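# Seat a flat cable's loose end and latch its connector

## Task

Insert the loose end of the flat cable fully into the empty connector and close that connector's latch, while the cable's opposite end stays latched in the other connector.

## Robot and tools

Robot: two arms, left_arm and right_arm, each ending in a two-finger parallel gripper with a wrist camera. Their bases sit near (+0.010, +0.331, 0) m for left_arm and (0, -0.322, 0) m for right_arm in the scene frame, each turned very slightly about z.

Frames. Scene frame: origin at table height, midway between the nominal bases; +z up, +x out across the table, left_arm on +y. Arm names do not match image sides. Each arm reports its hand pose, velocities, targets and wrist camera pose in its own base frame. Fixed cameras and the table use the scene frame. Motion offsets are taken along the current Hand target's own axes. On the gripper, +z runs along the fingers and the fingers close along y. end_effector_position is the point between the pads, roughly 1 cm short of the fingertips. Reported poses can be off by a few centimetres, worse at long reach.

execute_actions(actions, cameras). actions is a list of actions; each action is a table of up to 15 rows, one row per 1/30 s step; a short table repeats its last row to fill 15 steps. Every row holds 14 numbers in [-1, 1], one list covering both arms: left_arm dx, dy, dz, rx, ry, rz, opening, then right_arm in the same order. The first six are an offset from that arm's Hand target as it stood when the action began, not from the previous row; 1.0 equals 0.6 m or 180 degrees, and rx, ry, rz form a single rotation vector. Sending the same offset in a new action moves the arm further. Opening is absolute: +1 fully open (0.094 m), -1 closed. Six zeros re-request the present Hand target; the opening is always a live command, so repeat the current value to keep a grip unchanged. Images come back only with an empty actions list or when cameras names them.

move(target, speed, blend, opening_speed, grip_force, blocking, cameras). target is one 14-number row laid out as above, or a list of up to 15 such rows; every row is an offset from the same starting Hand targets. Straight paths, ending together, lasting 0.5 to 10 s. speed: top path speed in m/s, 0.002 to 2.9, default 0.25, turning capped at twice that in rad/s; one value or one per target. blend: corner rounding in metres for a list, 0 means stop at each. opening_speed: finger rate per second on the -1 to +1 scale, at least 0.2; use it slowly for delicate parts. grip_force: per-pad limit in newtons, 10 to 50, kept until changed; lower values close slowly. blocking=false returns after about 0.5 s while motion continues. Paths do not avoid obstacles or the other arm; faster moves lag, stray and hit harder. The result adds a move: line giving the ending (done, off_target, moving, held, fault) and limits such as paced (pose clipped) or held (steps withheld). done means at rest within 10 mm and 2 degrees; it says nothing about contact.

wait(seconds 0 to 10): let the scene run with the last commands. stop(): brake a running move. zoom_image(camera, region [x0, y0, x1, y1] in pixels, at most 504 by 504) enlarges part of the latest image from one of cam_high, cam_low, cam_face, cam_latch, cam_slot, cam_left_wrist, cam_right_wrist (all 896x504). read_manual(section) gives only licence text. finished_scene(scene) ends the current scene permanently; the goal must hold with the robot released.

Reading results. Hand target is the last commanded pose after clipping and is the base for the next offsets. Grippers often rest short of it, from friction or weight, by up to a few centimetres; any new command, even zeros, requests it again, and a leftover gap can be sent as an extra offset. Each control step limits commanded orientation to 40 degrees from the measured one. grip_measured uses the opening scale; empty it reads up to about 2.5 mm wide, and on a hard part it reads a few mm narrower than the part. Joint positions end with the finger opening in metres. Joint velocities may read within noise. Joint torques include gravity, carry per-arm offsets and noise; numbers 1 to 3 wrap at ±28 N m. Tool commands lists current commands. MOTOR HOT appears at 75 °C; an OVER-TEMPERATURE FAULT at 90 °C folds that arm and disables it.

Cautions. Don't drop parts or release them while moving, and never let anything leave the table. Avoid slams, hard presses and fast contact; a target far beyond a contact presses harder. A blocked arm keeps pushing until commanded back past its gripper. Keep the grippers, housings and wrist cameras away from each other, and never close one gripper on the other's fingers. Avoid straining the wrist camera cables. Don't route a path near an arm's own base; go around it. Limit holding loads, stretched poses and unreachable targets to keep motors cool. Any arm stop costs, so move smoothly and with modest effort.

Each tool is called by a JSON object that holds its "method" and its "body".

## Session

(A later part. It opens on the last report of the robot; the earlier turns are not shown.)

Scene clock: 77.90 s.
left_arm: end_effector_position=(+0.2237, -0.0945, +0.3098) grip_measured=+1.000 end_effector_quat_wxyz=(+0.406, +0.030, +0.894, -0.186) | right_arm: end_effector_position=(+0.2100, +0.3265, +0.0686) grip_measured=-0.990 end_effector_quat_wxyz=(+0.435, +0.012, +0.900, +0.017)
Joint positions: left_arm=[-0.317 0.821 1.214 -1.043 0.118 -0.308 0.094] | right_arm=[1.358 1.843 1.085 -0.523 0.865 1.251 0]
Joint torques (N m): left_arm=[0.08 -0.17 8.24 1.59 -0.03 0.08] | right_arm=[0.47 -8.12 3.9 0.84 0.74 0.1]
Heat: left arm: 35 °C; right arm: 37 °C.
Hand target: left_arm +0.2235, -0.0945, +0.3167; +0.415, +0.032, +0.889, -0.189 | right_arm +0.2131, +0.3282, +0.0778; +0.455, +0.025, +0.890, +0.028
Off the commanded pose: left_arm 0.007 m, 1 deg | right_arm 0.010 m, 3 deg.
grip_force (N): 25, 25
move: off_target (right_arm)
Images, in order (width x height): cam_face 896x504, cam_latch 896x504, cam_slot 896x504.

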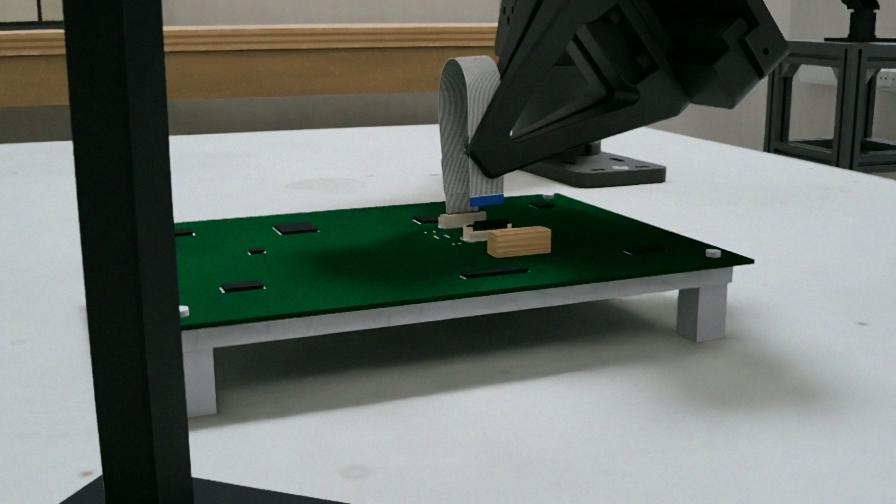

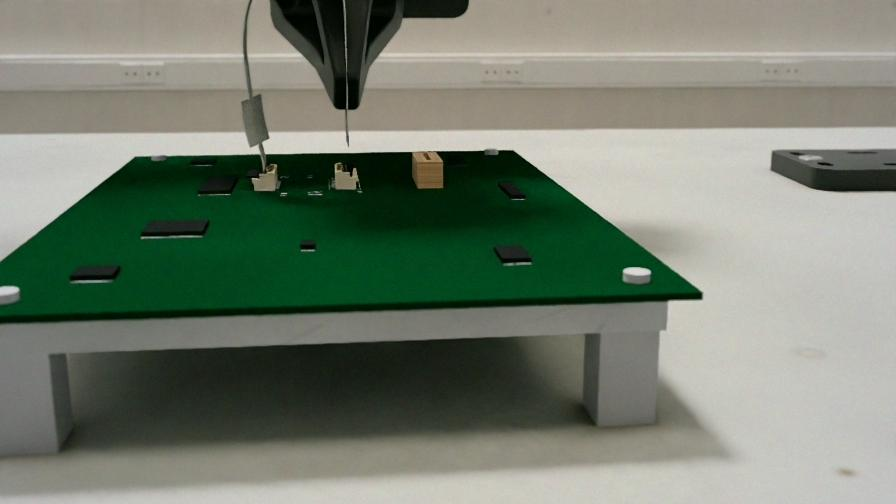

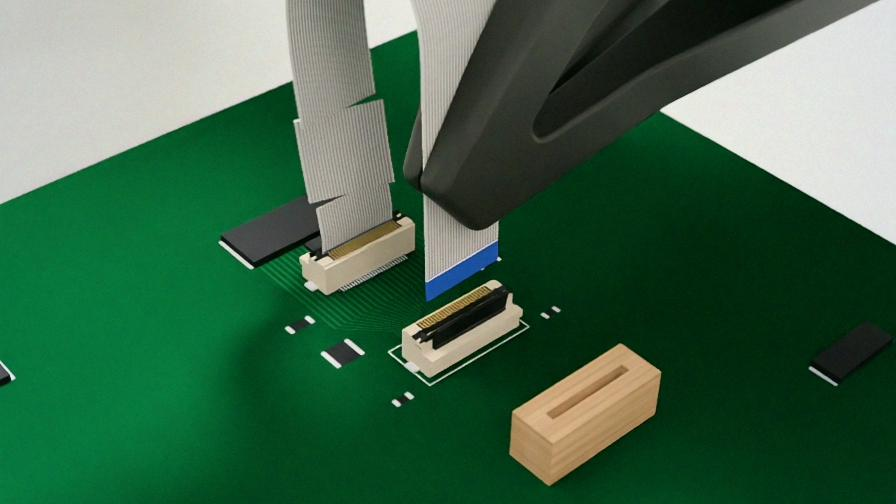

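{"method": "move", "body": {"target": [0,0,0,0,0,0,1,0.00945,-0.002,0.0052,0,0,0,-1], "speed": 0.05, "cameras": ["cam_latch","cam_slot","cam_face"]}}

{"method": "zoom_image", "body": {"camera": "cam_latch", "region": [320, 120, 380, 200]}}

{"method": "zoom_image", "body": {"camera": "cam_slot", "region": [390, 190, 560, 400]}}

{"method": "zoom_image", "body": {"camera": "cam_face", "region": [430, 170, 560, 270]}}

Scene clock: 81.83 s.
left_arm: end_effector_position=(+0.2237, -0.0945, +0.3098) grip_measured=+1.000 end_effector_quat_wxyz=(+0.406, +0.030, +0.894, -0.186) | right_arm: end_effector_position=(+0.2099, +0.3259, +0.0659) grip_measured=-0.990 end_effector_quat_wxyz=(+0.435, +0.016, +0.900, +0.021)
Joint positions: left_arm=[-0.317 0.821 1.214 -1.043 0.118 -0.308 0.094] | right_arm=[1.358 1.843 1.07 -0.501 0.866 1.255 0]
Joint torques (N m): left_arm=[-0.02 -0.12 8.38 1.57 -0.02 0.04] | right_arm=[0.64 -7.38 3.77 0.85 0.74 0.11]
Heat: left arm: 35 °C; right arm: 36 °C.
Hand target: left_arm +0.2235, -0.0945, +0.3167; +0.415, +0.032, +0.889, -0.189 | right_arm +0.2123, +0.3274, +0.0713; +0.454, +0.025, +0.890, +0.028
Off the commanded pose: left_arm 0.007 m, 1 deg | right_arm 0.006 m, 3 deg.
grip_force (N): 25, 25
move: off_target (right_arm)
Images, in order (width x height): cam_face 896x504, cam_latch 896x504, cam_slot 896x504.

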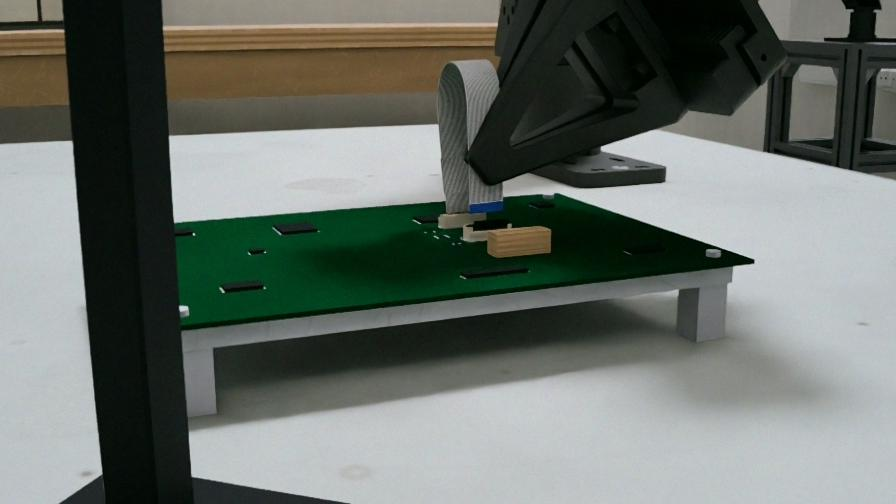

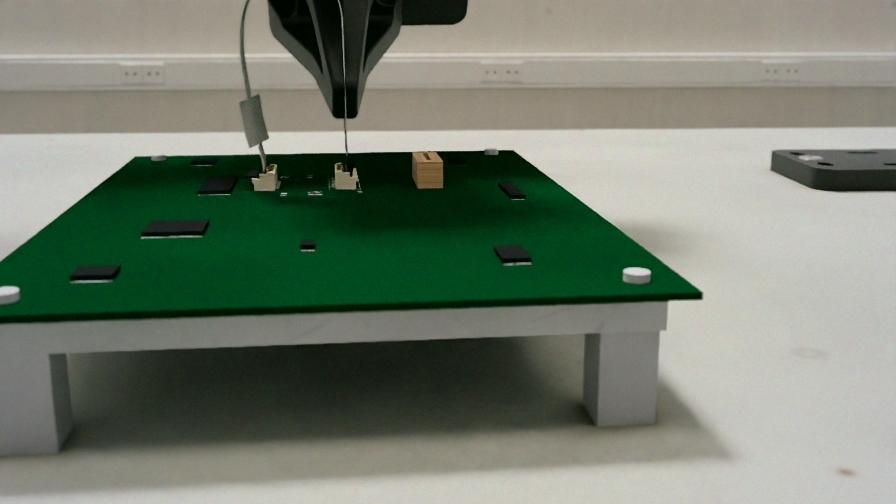

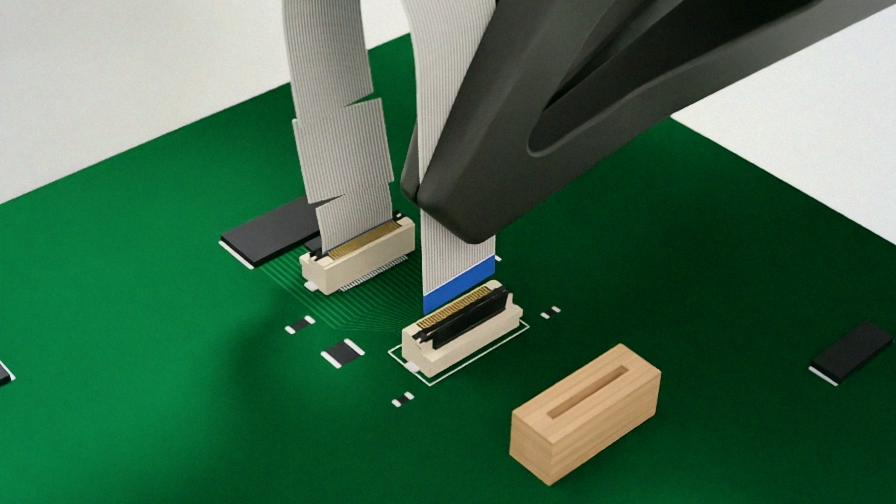

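Scaled by 6.300 from the camera's 896x504 image, which has a finer 1280x720 frame.

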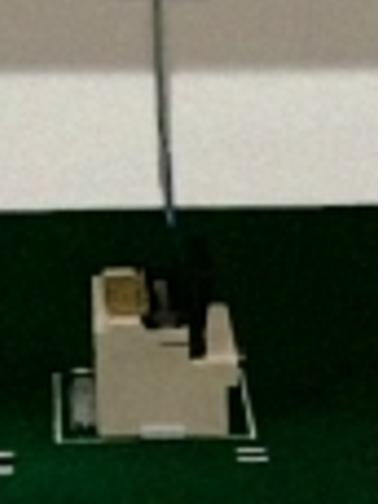

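Scaled by 2.400 from the camera's 896x504 image, which has a finer 1280x720 frame.

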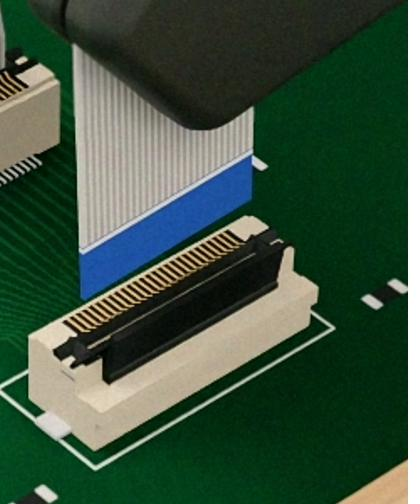

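Scaled by 3.877 from the camera's 896x504 image, which has a finer 1280x720 frame.

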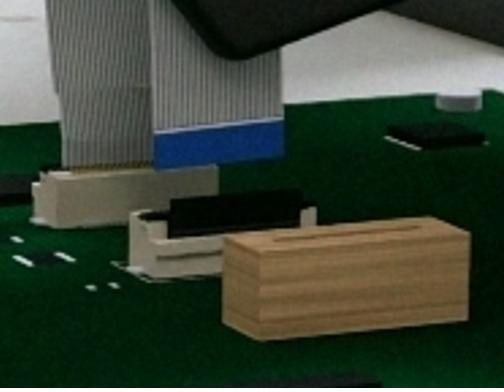

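{"method": "move", "body": {"target": [0,0,0,0,0,0,1,0.008,-0.0011,0.0017,0,0,0,-1], "speed": 0.05, "cameras": ["cam_latch","cam_slot","cam_face"]}}

{"method": "zoom_image", "body": {"camera": "cam_latch", "region": [320, 120, 380, 200]}}

{"method": "zoom_image", "body": {"camera": "cam_slot", "region": [390, 190, 560, 400]}}

{"method": "zoom_image", "body": {"camera": "cam_face", "region": [430, 170, 560, 270]}}

Scene clock: 84.93 s.
left_arm: end_effector_position=(+0.2237, -0.0945, +0.3098) grip_measured=+1.000 end_effector_quat_wxyz=(+0.406, +0.030, +0.894, -0.186) | right_arm: end_effector_position=(+0.2082, +0.3262, +0.0647) grip_measured=-0.990 end_effector_quat_wxyz=(+0.438, +0.017, +0.899, +0.025)
Joint positions: left_arm=[-0.317 0.821 1.214 -1.043 0.118 -0.308 0.094] | right_arm=[1.364 1.843 1.061 -0.489 0.871 1.262 0]
Joint torques (N m): left_arm=[0.16 -0.23 8.32 1.56 0 0] | right_arm=[0.57 -6.79 3.75 0.87 0.7 0.11]
Heat: left arm: 35 °C; right arm: 36 °C.
Hand target: left_arm +0.2235, -0.0945, +0.3167; +0.415, +0.032, +0.889, -0.189 | right_arm +0.2103, +0.3271, +0.0668; +0.454, +0.025, +0.890, +0.028
Off the commanded pose: left_arm 0.007 m, 1 deg | right_arm 0.003 m, 2 deg.
grip_force (N): 25, 25
move: done
Images, in order (width x height): cam_face 896x504, cam_latch 896x504, cam_slot 896x504.

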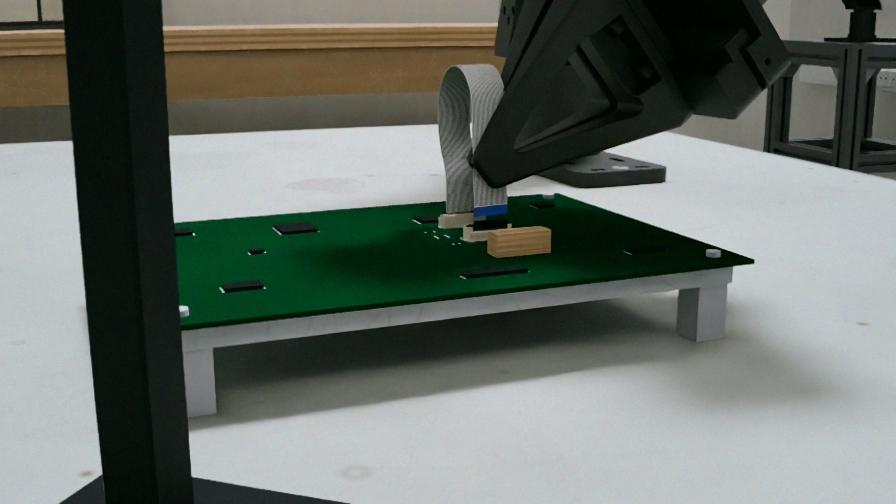

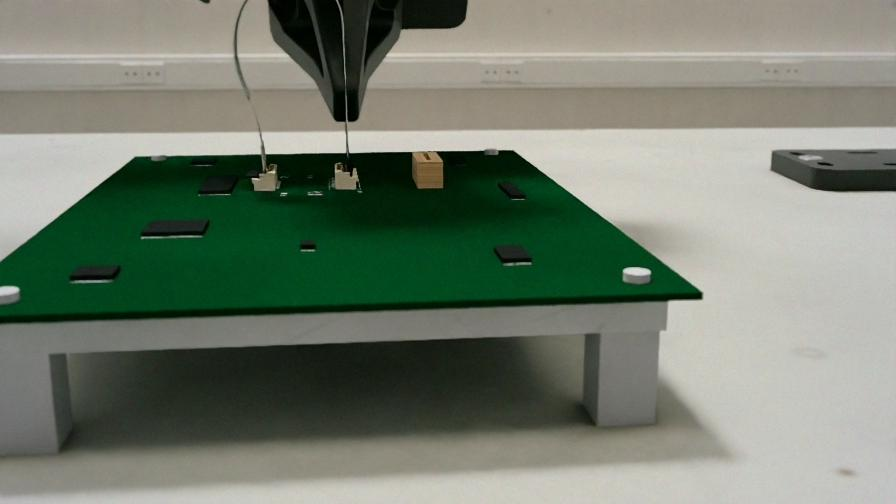

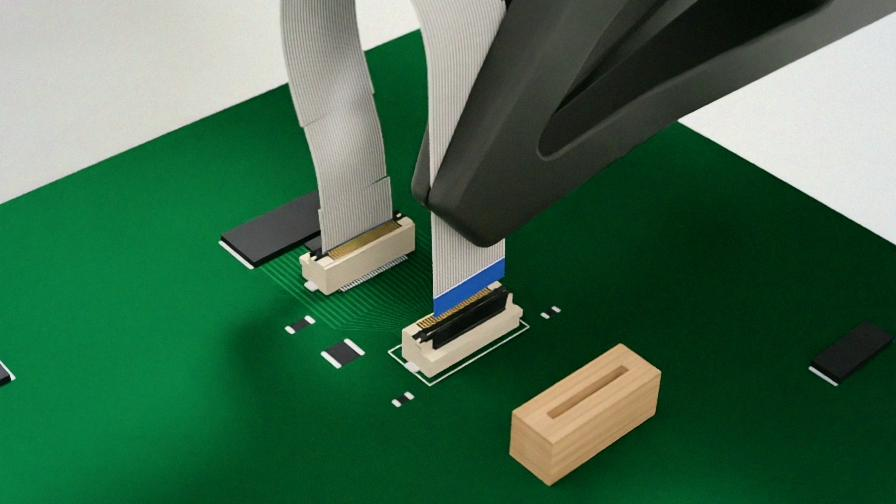

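Scaled by 6.300 from the camera's 896x504 image, which has a finer 1280x720 frame.

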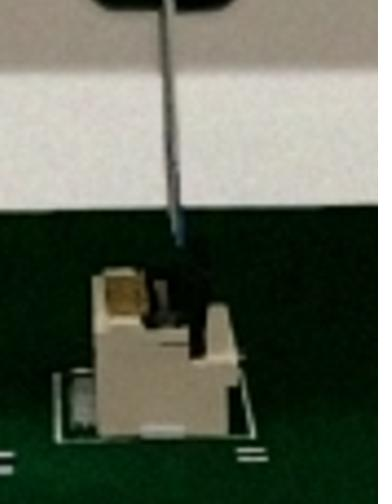

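Scaled by 2.400 from the camera's 896x504 image, which has a finer 1280x720 frame.

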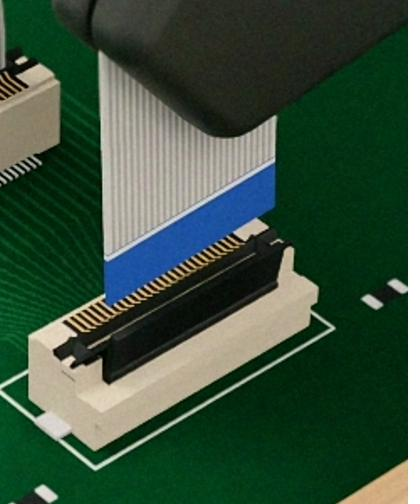

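Scaled by 3.877 from the camera's 896x504 image, which has a finer 1280x720 frame.

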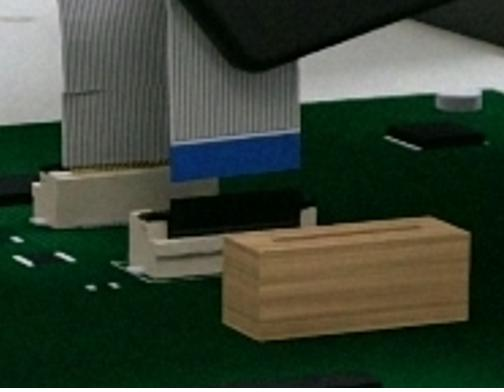

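{"method": "move", "body": {"target": [0,0,0,0,0,0,1,0.0027,-0.0003,0.0034,0.0081,-0.0003,-0.0112,-1], "speed": 0.05, "cameras": ["cam_latch","cam_slot","cam_face"]}}

{"method": "zoom_image", "body": {"camera": "cam_latch", "region": [320, 120, 380, 200]}}

{"method": "zoom_image", "body": {"camera": "cam_slot", "region": [390, 190, 560, 400]}}

{"method": "zoom_image", "body": {"camera": "cam_face", "region": [430, 170, 560, 270]}}

Scene clock: 88.80 s.
left_arm: end_effector_position=(+0.2237, -0.0945, +0.3098) grip_measured=+1.000 end_effector_quat_wxyz=(+0.406, +0.030, +0.894, -0.186) | right_arm: end_effector_position=(+0.2085, +0.3248, +0.0588) grip_measured=-0.990 end_effector_quat_wxyz=(+0.440, +0.013, +0.898, +0.015)
Joint positions: left_arm=[-0.317 0.821 1.214 -1.043 0.118 -0.308 0.094] | right_arm=[1.366 1.864 1.061 -0.489 0.88 1.262 0]
Joint torques (N m): left_arm=[0.01 -0.36 8.29 1.55 -0.07 -0.03] | right_arm=[0.54 -6.42 5.91 0.48 0.72 0.05]
Heat: left arm: 35 °C; right arm: 36 °C.
Hand target: left_arm +0.2235, -0.0945, +0.3167; +0.415, +0.032, +0.889, -0.189 | right_arm +0.2110, +0.3271, +0.0642; +0.455, +0.015, +0.890, +0.009
Off the commanded pose: left_arm 0.007 m, 1 deg | right_arm 0.006 m, 2 deg.
grip_force (N): 25, 25
move: done
Images, in order (width x height): cam_face 896x504, cam_latch 896x504, cam_slot 896x504.

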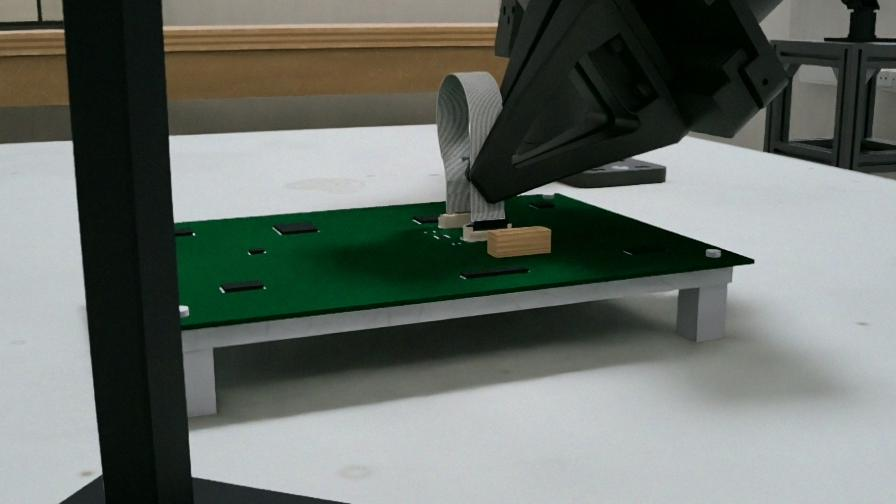

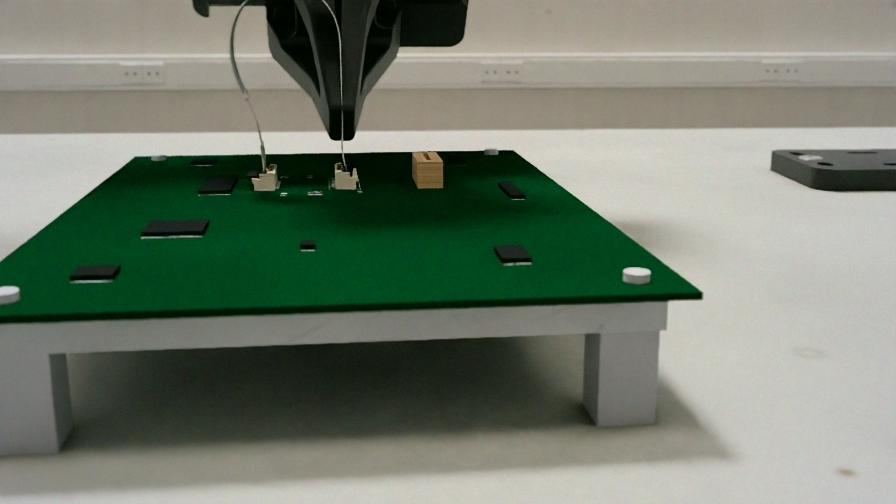

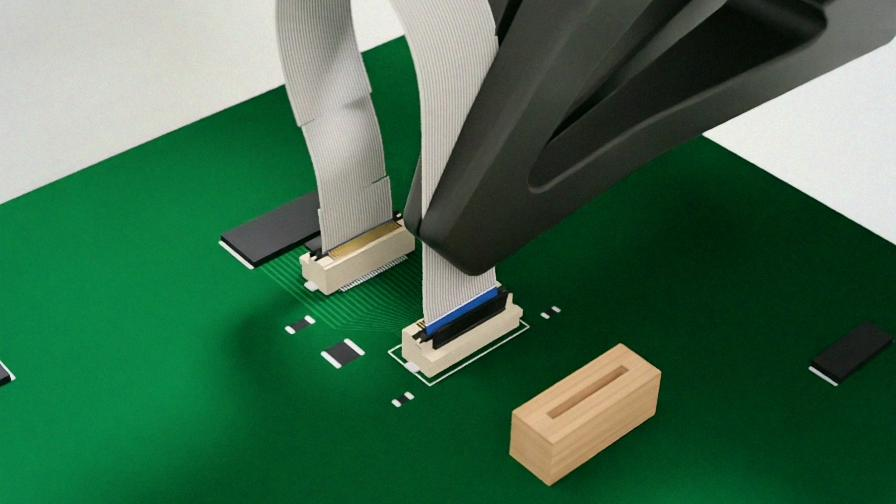

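Scaled by 6.300 from the camera's 896x504 image, which has a finer 1280x720 frame.

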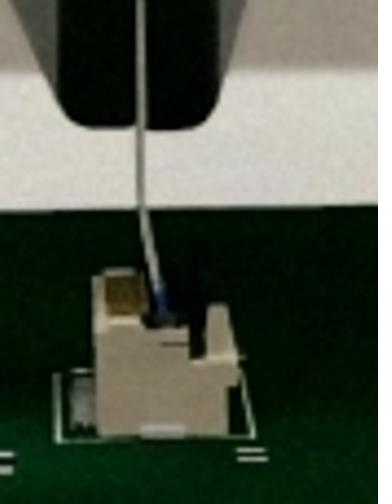

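Scaled by 2.400 from the camera's 896x504 image, which has a finer 1280x720 frame.

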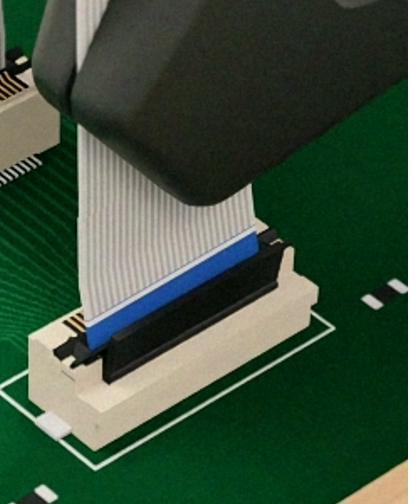

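Scaled by 3.877 from the camera's 896x504 image, which has a finer 1280x720 frame.

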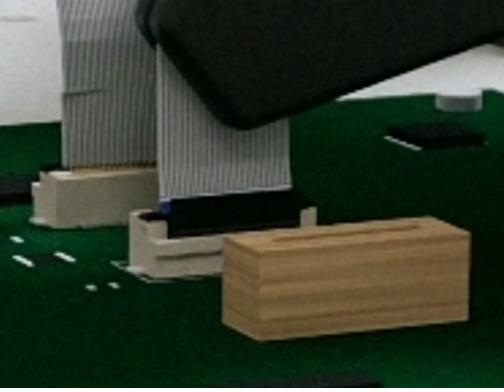

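{"method": "move", "body": {"target": [[0,0,0,0,0,0,1,0,0.0025,0,0,0,0,-1],[0,0,0,0,0,0,1,0.0055,0.0022,0.0039,0,0,0,-1]], "speed": 0.03, "blend": 0.0005, "cameras": ["cam_latch","cam_slot","cam_face"]}}

{"method": "zoom_image", "body": {"camera": "cam_latch", "region": [320, 120, 380, 200]}}

{"method": "zoom_image", "body": {"camera": "cam_slot", "region": [390, 190, 560, 400]}}

{"method": "zoom_image", "body": {"camera": "cam_face", "region": [430, 170, 560, 270]}}

Scene clock: 92.53 s.
left_arm: end_effector_position=(+0.2237, -0.0945, +0.3098) grip_measured=+1.000 end_effector_quat_wxyz=(+0.406, +0.030, +0.894, -0.186) | right_arm: end_effector_position=(+0.2085, +0.3257, +0.0572) grip_measured=-0.990 end_effector_quat_wxyz=(+0.441, +0.011, +0.897, +0.011)
Joint positions: left_arm=[-0.317 0.821 1.214 -1.043 0.118 -0.308 0.094] | right_arm=[1.368 1.875 1.066 -0.491 0.885 1.262 0]
Joint torques (N m): left_arm=[0.12 -0.14 8.35 1.57 -0.01 0] | right_arm=[0.42 -6.31 5.46 0.58 0.68 0.08]
Heat: left arm: 35 °C; right arm: 35 °C.
Hand target: left_arm +0.2235, -0.0945, +0.3167; +0.415, +0.032, +0.889, -0.189 | right_arm +0.2111, +0.3286, +0.0603; +0.455, +0.015, +0.890, +0.009
Off the commanded pose: left_arm 0.007 m, 1 deg | right_arm 0.005 m, 2 deg.
grip_force (N): 25, 25
move: done
Images, in order (width x height): cam_face 896x504, cam_latch 896x504, cam_slot 896x504.

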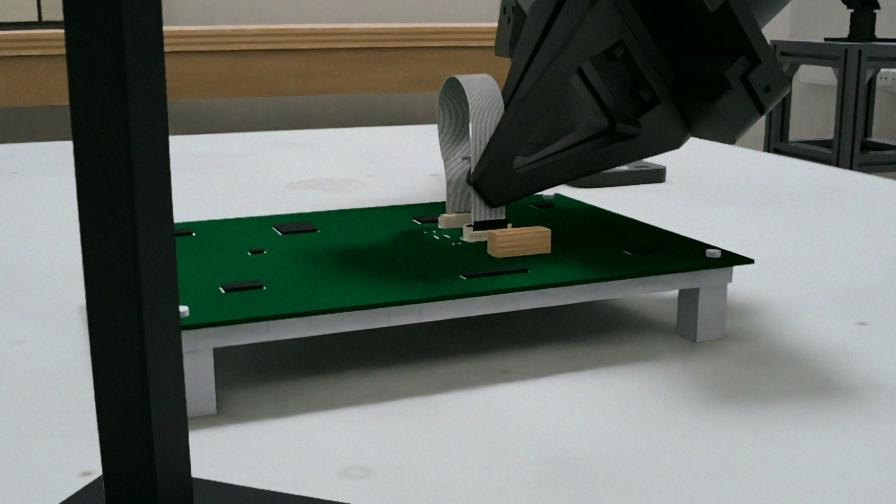

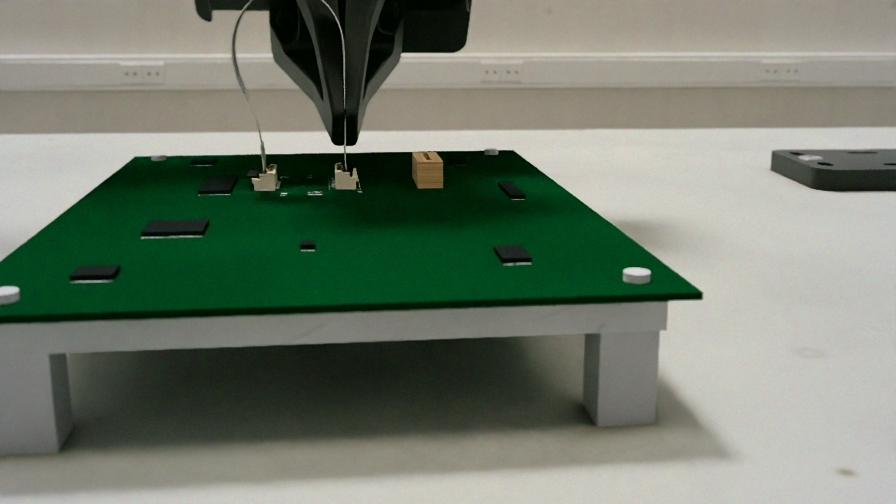

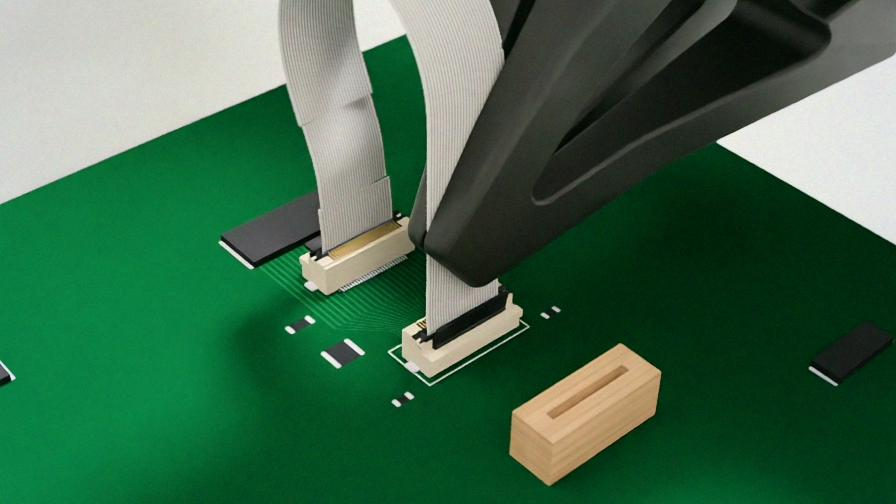

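Scaled by 6.300 from the camera's 896x504 image, which has a finer 1280x720 frame.

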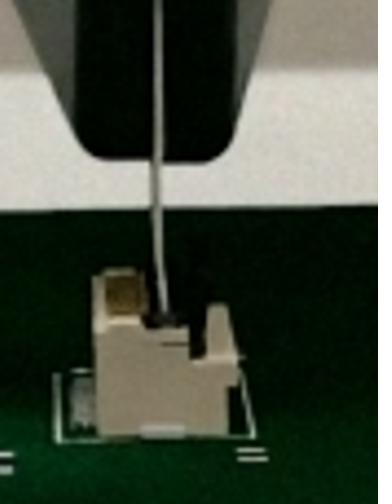

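Scaled by 2.400 from the camera's 896x504 image, which has a finer 1280x720 frame.

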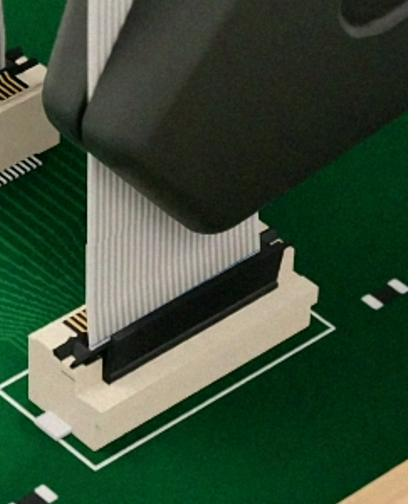

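Scaled by 3.877 from the camera's 896x504 image, which has a finer 1280x720 frame.

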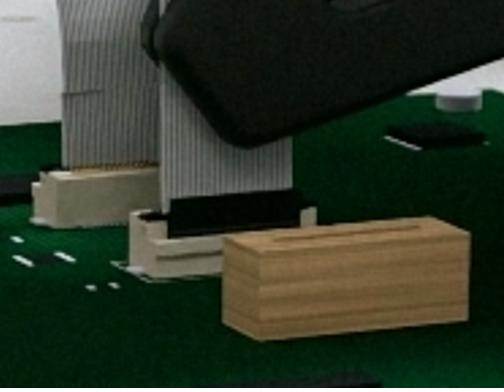

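{"method": "move", "body": {"target": [0,0,0,0,0,0,1,0.0068,0,0.0049,0,0,0,-1], "speed": 0.03, "cameras": ["cam_latch","cam_slot","cam_face"]}}

{"method": "zoom_image", "body": {"camera": "cam_latch", "region": [320, 120, 380, 200]}}

{"method": "zoom_image", "body": {"camera": "cam_slot", "region": [390, 190, 560, 400]}}

Scene clock: 94.33 s.
left_arm: end_effector_position=(+0.2237, -0.0945, +0.3098) grip_measured=+1.000 end_effector_quat_wxyz=(+0.406, +0.030, +0.894, -0.186) | right_arm: end_effector_position=(+0.2083, +0.3256, +0.0567) grip_measured=-0.990 end_effector_quat_wxyz=(+0.446, +0.009, +0.895, +0.008)
Joint positions: left_arm=[-0.317 0.821 1.214 -1.043 0.118 -0.308 0.094] | right_arm=[1.372 1.881 1.066 -0.49 0.897 1.262 0]
Joint torques (N m): left_arm=[-0.1 -0.2 8.23 1.6 -0.02 0.02] | right_arm=[0.06 -5.91 4.81 0.74 0.58 0.08]
Heat: left arm: 35 °C; right arm: 35 °C.
Hand target: left_arm +0.2235, -0.0945, +0.3167; +0.415, +0.032, +0.889, -0.189 | right_arm +0.2110, +0.3288, +0.0552; +0.455, +0.015, +0.890, +0.009
Off the commanded pose: left_arm 0.007 m, 1 deg | right_arm 0.004 m, 1 deg.
grip_force (N): 25, 25
move: done
Images, in order (width x height): cam_face 896x504, cam_latch 896x504, cam_slot 896x504.

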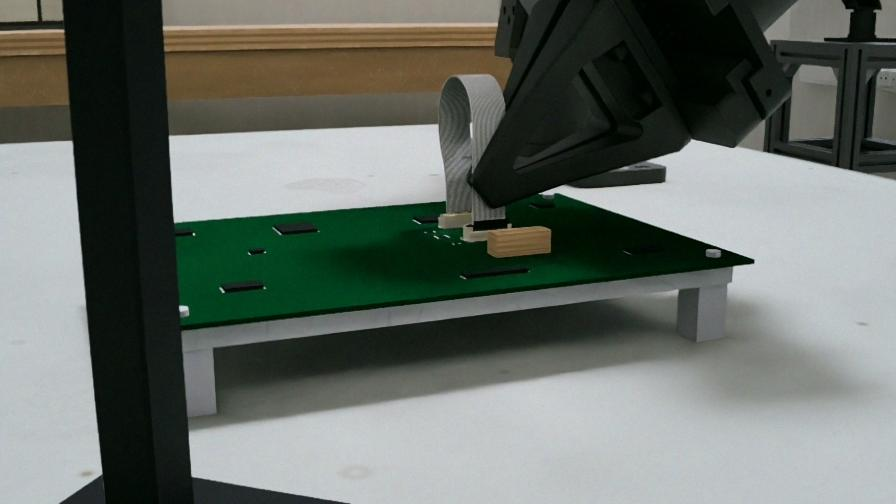

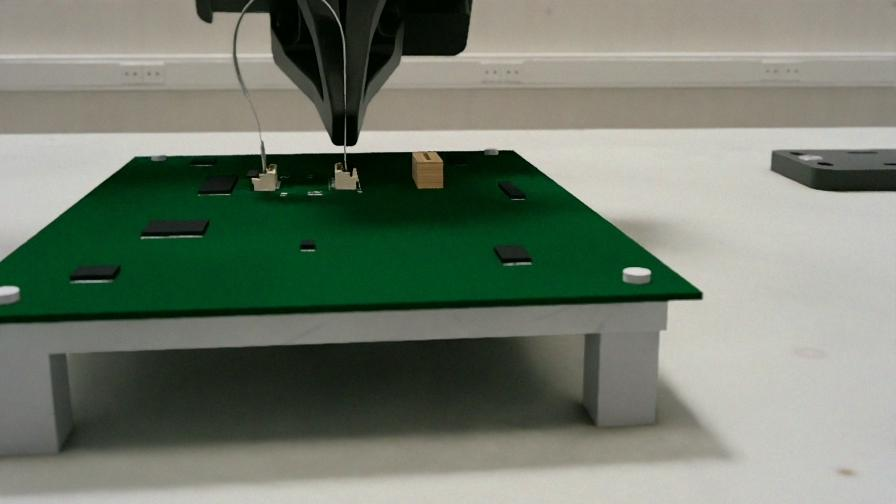

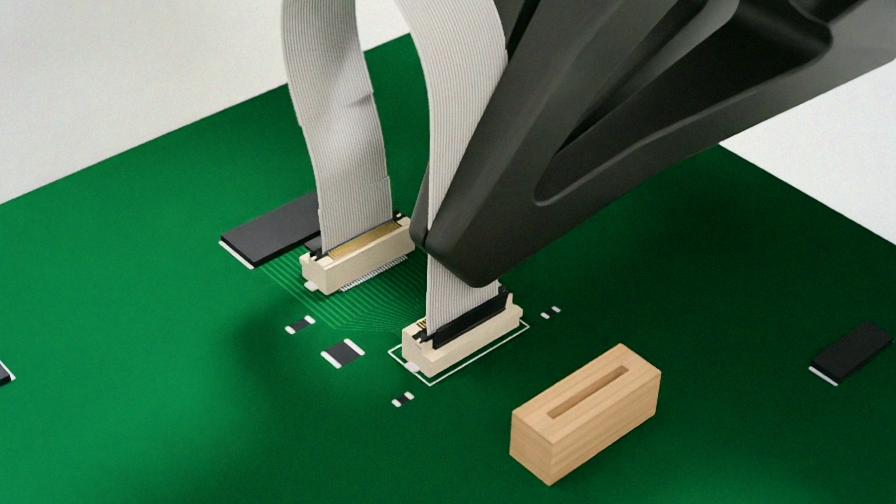

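Scaled by 6.300 from the camera's 896x504 image, which has a finer 1280x720 frame.

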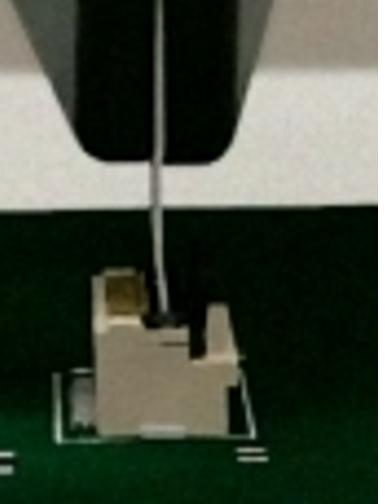

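Scaled by 2.400 from the camera's 896x504 image, which has a finer 1280x720 frame.

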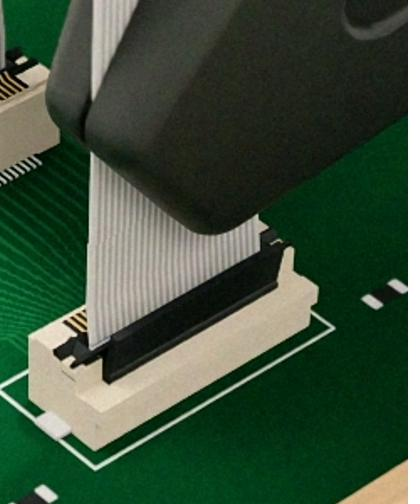

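{"method": "move", "body": {"target": [0,0,0,0,0,0,1,0.0054,0,0.0039,0,0,0,-1], "speed": 0.03, "cameras": ["cam_latch","cam_slot","cam_face"]}}

{"method": "zoom_image", "body": {"camera": "cam_latch", "region": [320, 120, 380, 200]}}

{"method": "zoom_image", "body": {"camera": "cam_slot", "region": [400, 280, 520, 370]}}

{"method": "zoom_image", "body": {"camera": "cam_slot", "region": [300, 200, 420, 290]}}

Scene clock: 98.07 s.
left_arm: end_effector_position=(+0.2237, -0.0945, +0.3098) grip_measured=+1.000 end_effector_quat_wxyz=(+0.406, +0.030, +0.894, -0.186) | right_arm: end_effector_position=(+0.2082, +0.3260, +0.0565) grip_measured=-0.990 end_effector_quat_wxyz=(+0.449, +0.007, +0.893, +0.007)
Joint positions: left_arm=[-0.317 0.821 1.214 -1.043 0.118 -0.308 0.094] | right_arm=[1.375 1.885 1.066 -0.487 0.905 1.262 0]
Joint torques (N m): left_arm=[0.06 -0.39 8.42 1.59 -0.01 0.04] | right_arm=[-0.18 -5.61 4.3 0.84 0.5 0.09]
Heat: left arm: 35 °C; right arm: 34 °C.
Hand target: left_arm +0.2235, -0.0945, +0.3167; +0.415, +0.032, +0.889, -0.189 | right_arm +0.2110, +0.3289, +0.0512; +0.455, +0.015, +0.890, +0.009
Off the commanded pose: left_arm 0.007 m, 1 deg | right_arm 0.007 m, 1 deg.
grip_force (N): 25, 25
move: done
Images, in order (width x height): cam_face 896x504, cam_latch 896x504, cam_slot 896x504.

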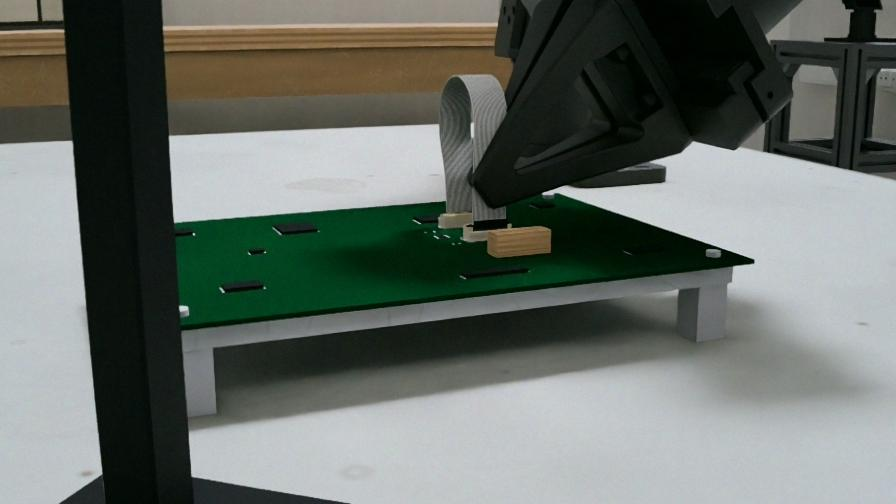

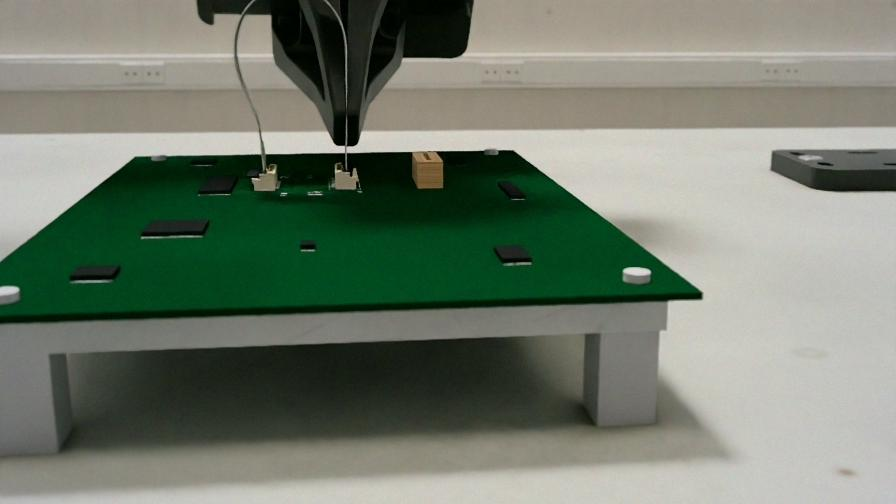

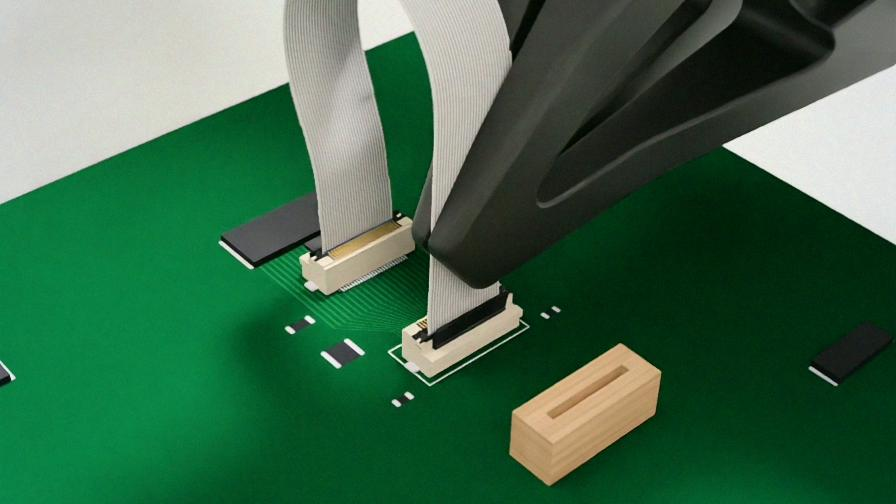

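Scaled by 6.300 from the camera's 896x504 image, which has a finer 1280x720 frame.

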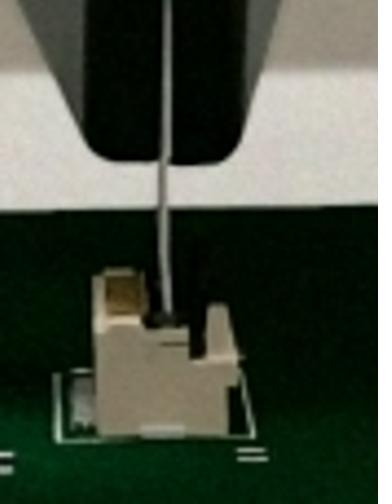

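Scaled by 4.200 from the camera's 896x504 image, which has a finer 1280x720 frame.

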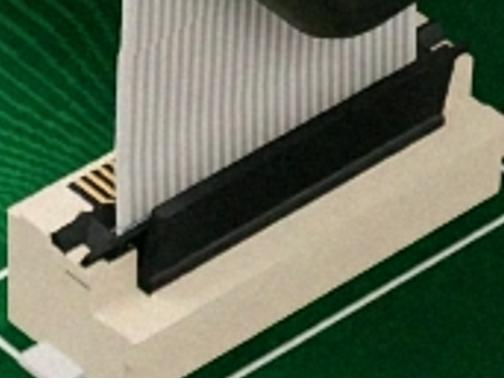

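Scaled by 4.200 from the camera's 896x504 image, which has a finer 1280x720 frame.

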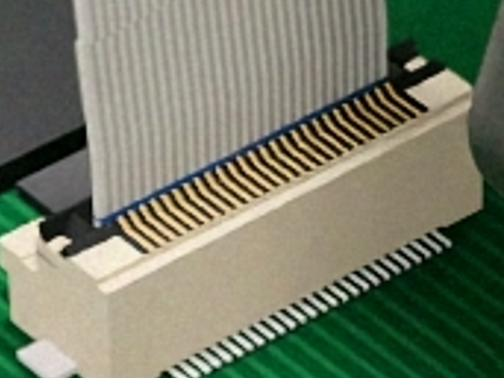

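{"method": "move", "body": {"target": [[0,0,0,0,0,0,1,-0.0081,0,-0.0059,0,0,0,-1],[0,0,0,0,0,0,1,-0.0081,0,-0.0059,0,0,0,-0.9]], "speed": 0.03, "cameras": ["cam_latch","cam_slot","cam_face"]}}

{"method": "zoom_image", "body": {"camera": "cam_latch", "region": [320, 120, 380, 200]}}

{"method": "zoom_image", "body": {"camera": "cam_slot", "region": [400, 250, 520, 370]}}

Scene clock: 103.70 s.
left_arm: end_effector_position=(+0.2237, -0.0945, +0.3098) grip_measured=+1.000 end_effector_quat_wxyz=(+0.406, +0.030, +0.894, -0.186) | right_arm: end_effector_position=(+0.2071, +0.3265, +0.0545) grip_measured=-0.902 end_effector_quat_wxyz=(+0.445, +0.006, +0.896, +0.008)
Joint positions: left_arm=[-0.317 0.821 1.214 -1.043 0.118 -0.308 0.094] | right_arm=[1.375 1.887 1.066 -0.487 0.895 1.262 0.005]
Joint torques (N m): left_arm=[0.06 -0.4 8.36 1.58 -0.03 0] | right_arm=[-0.13 -6.69 5.05 0.63 0.6 0.09]
Heat: left arm: 36 °C; right arm: 34 °C.
Hand target: left_arm +0.2235, -0.0945, +0.3167; +0.415, +0.032, +0.889, -0.189 | right_arm +0.2110, +0.3287, +0.0573; +0.455, +0.015, +0.890, +0.009
Off the commanded pose: left_arm 0.007 m, 1 deg | right_arm 0.005 m, 2 deg.
grip_force (N): 25, 25
move: done
Images, in order (width x height): cam_face 896x504, cam_latch 896x504, cam_slot 896x504.

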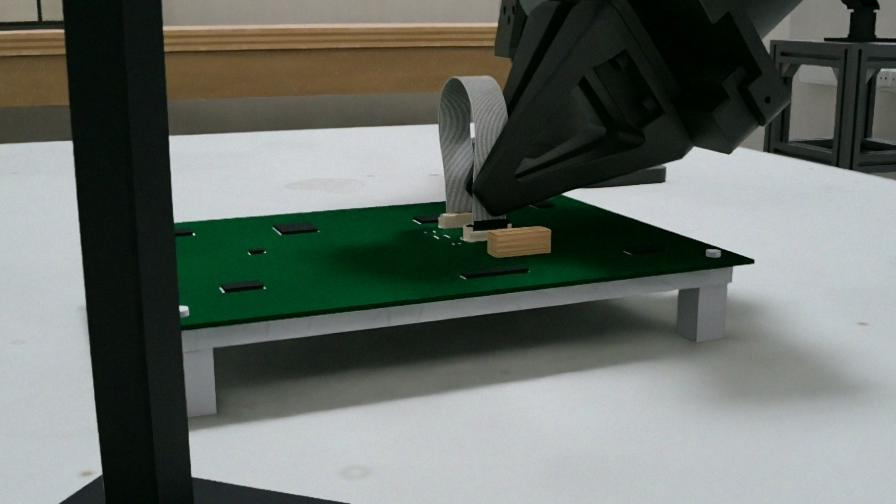

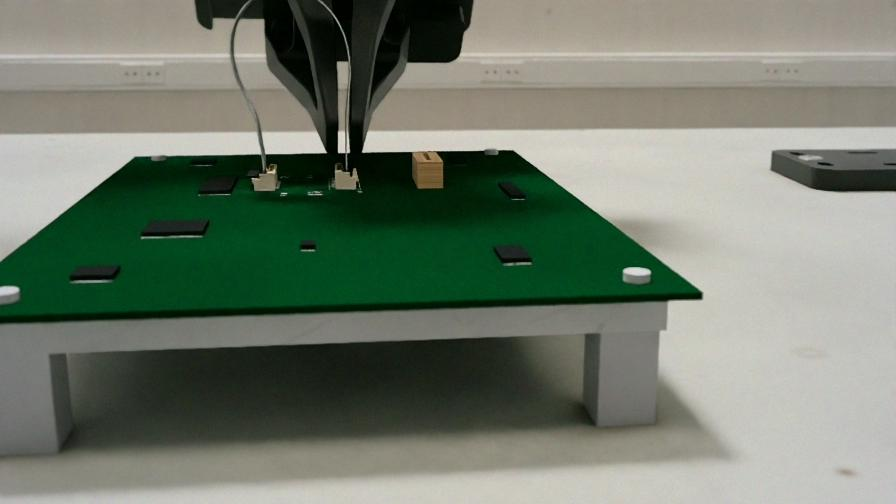

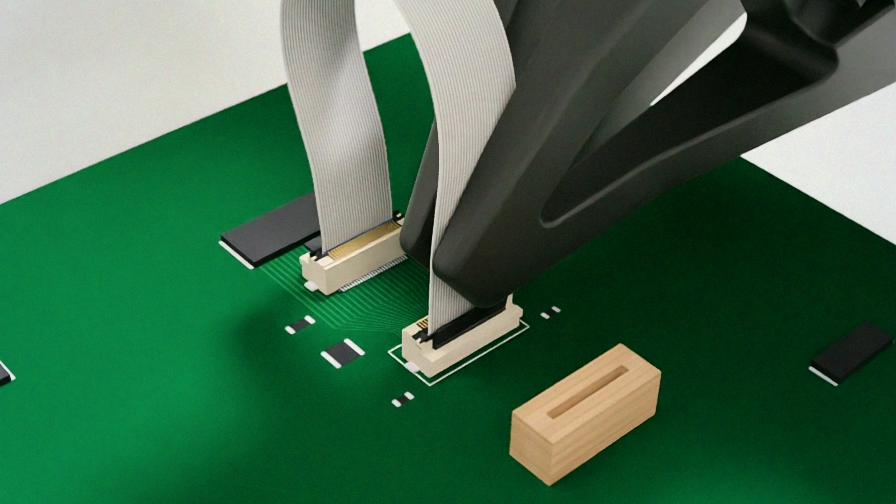

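Scaled by 6.300 from the camera's 896x504 image, which has a finer 1280x720 frame.

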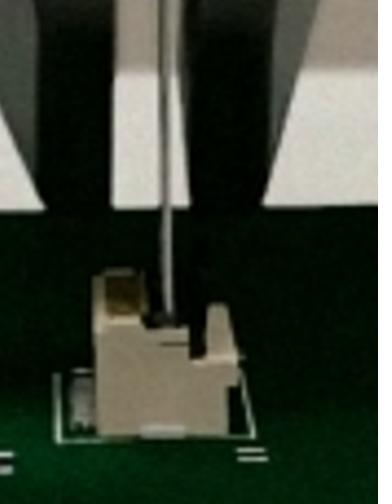

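Scaled by 4.200 from the camera's 896x504 image, which has a finer 1280x720 frame.

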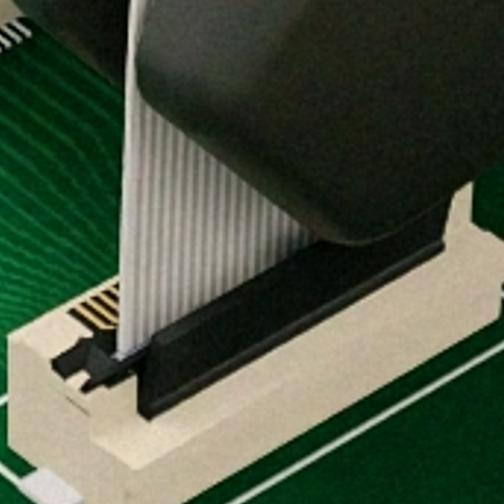

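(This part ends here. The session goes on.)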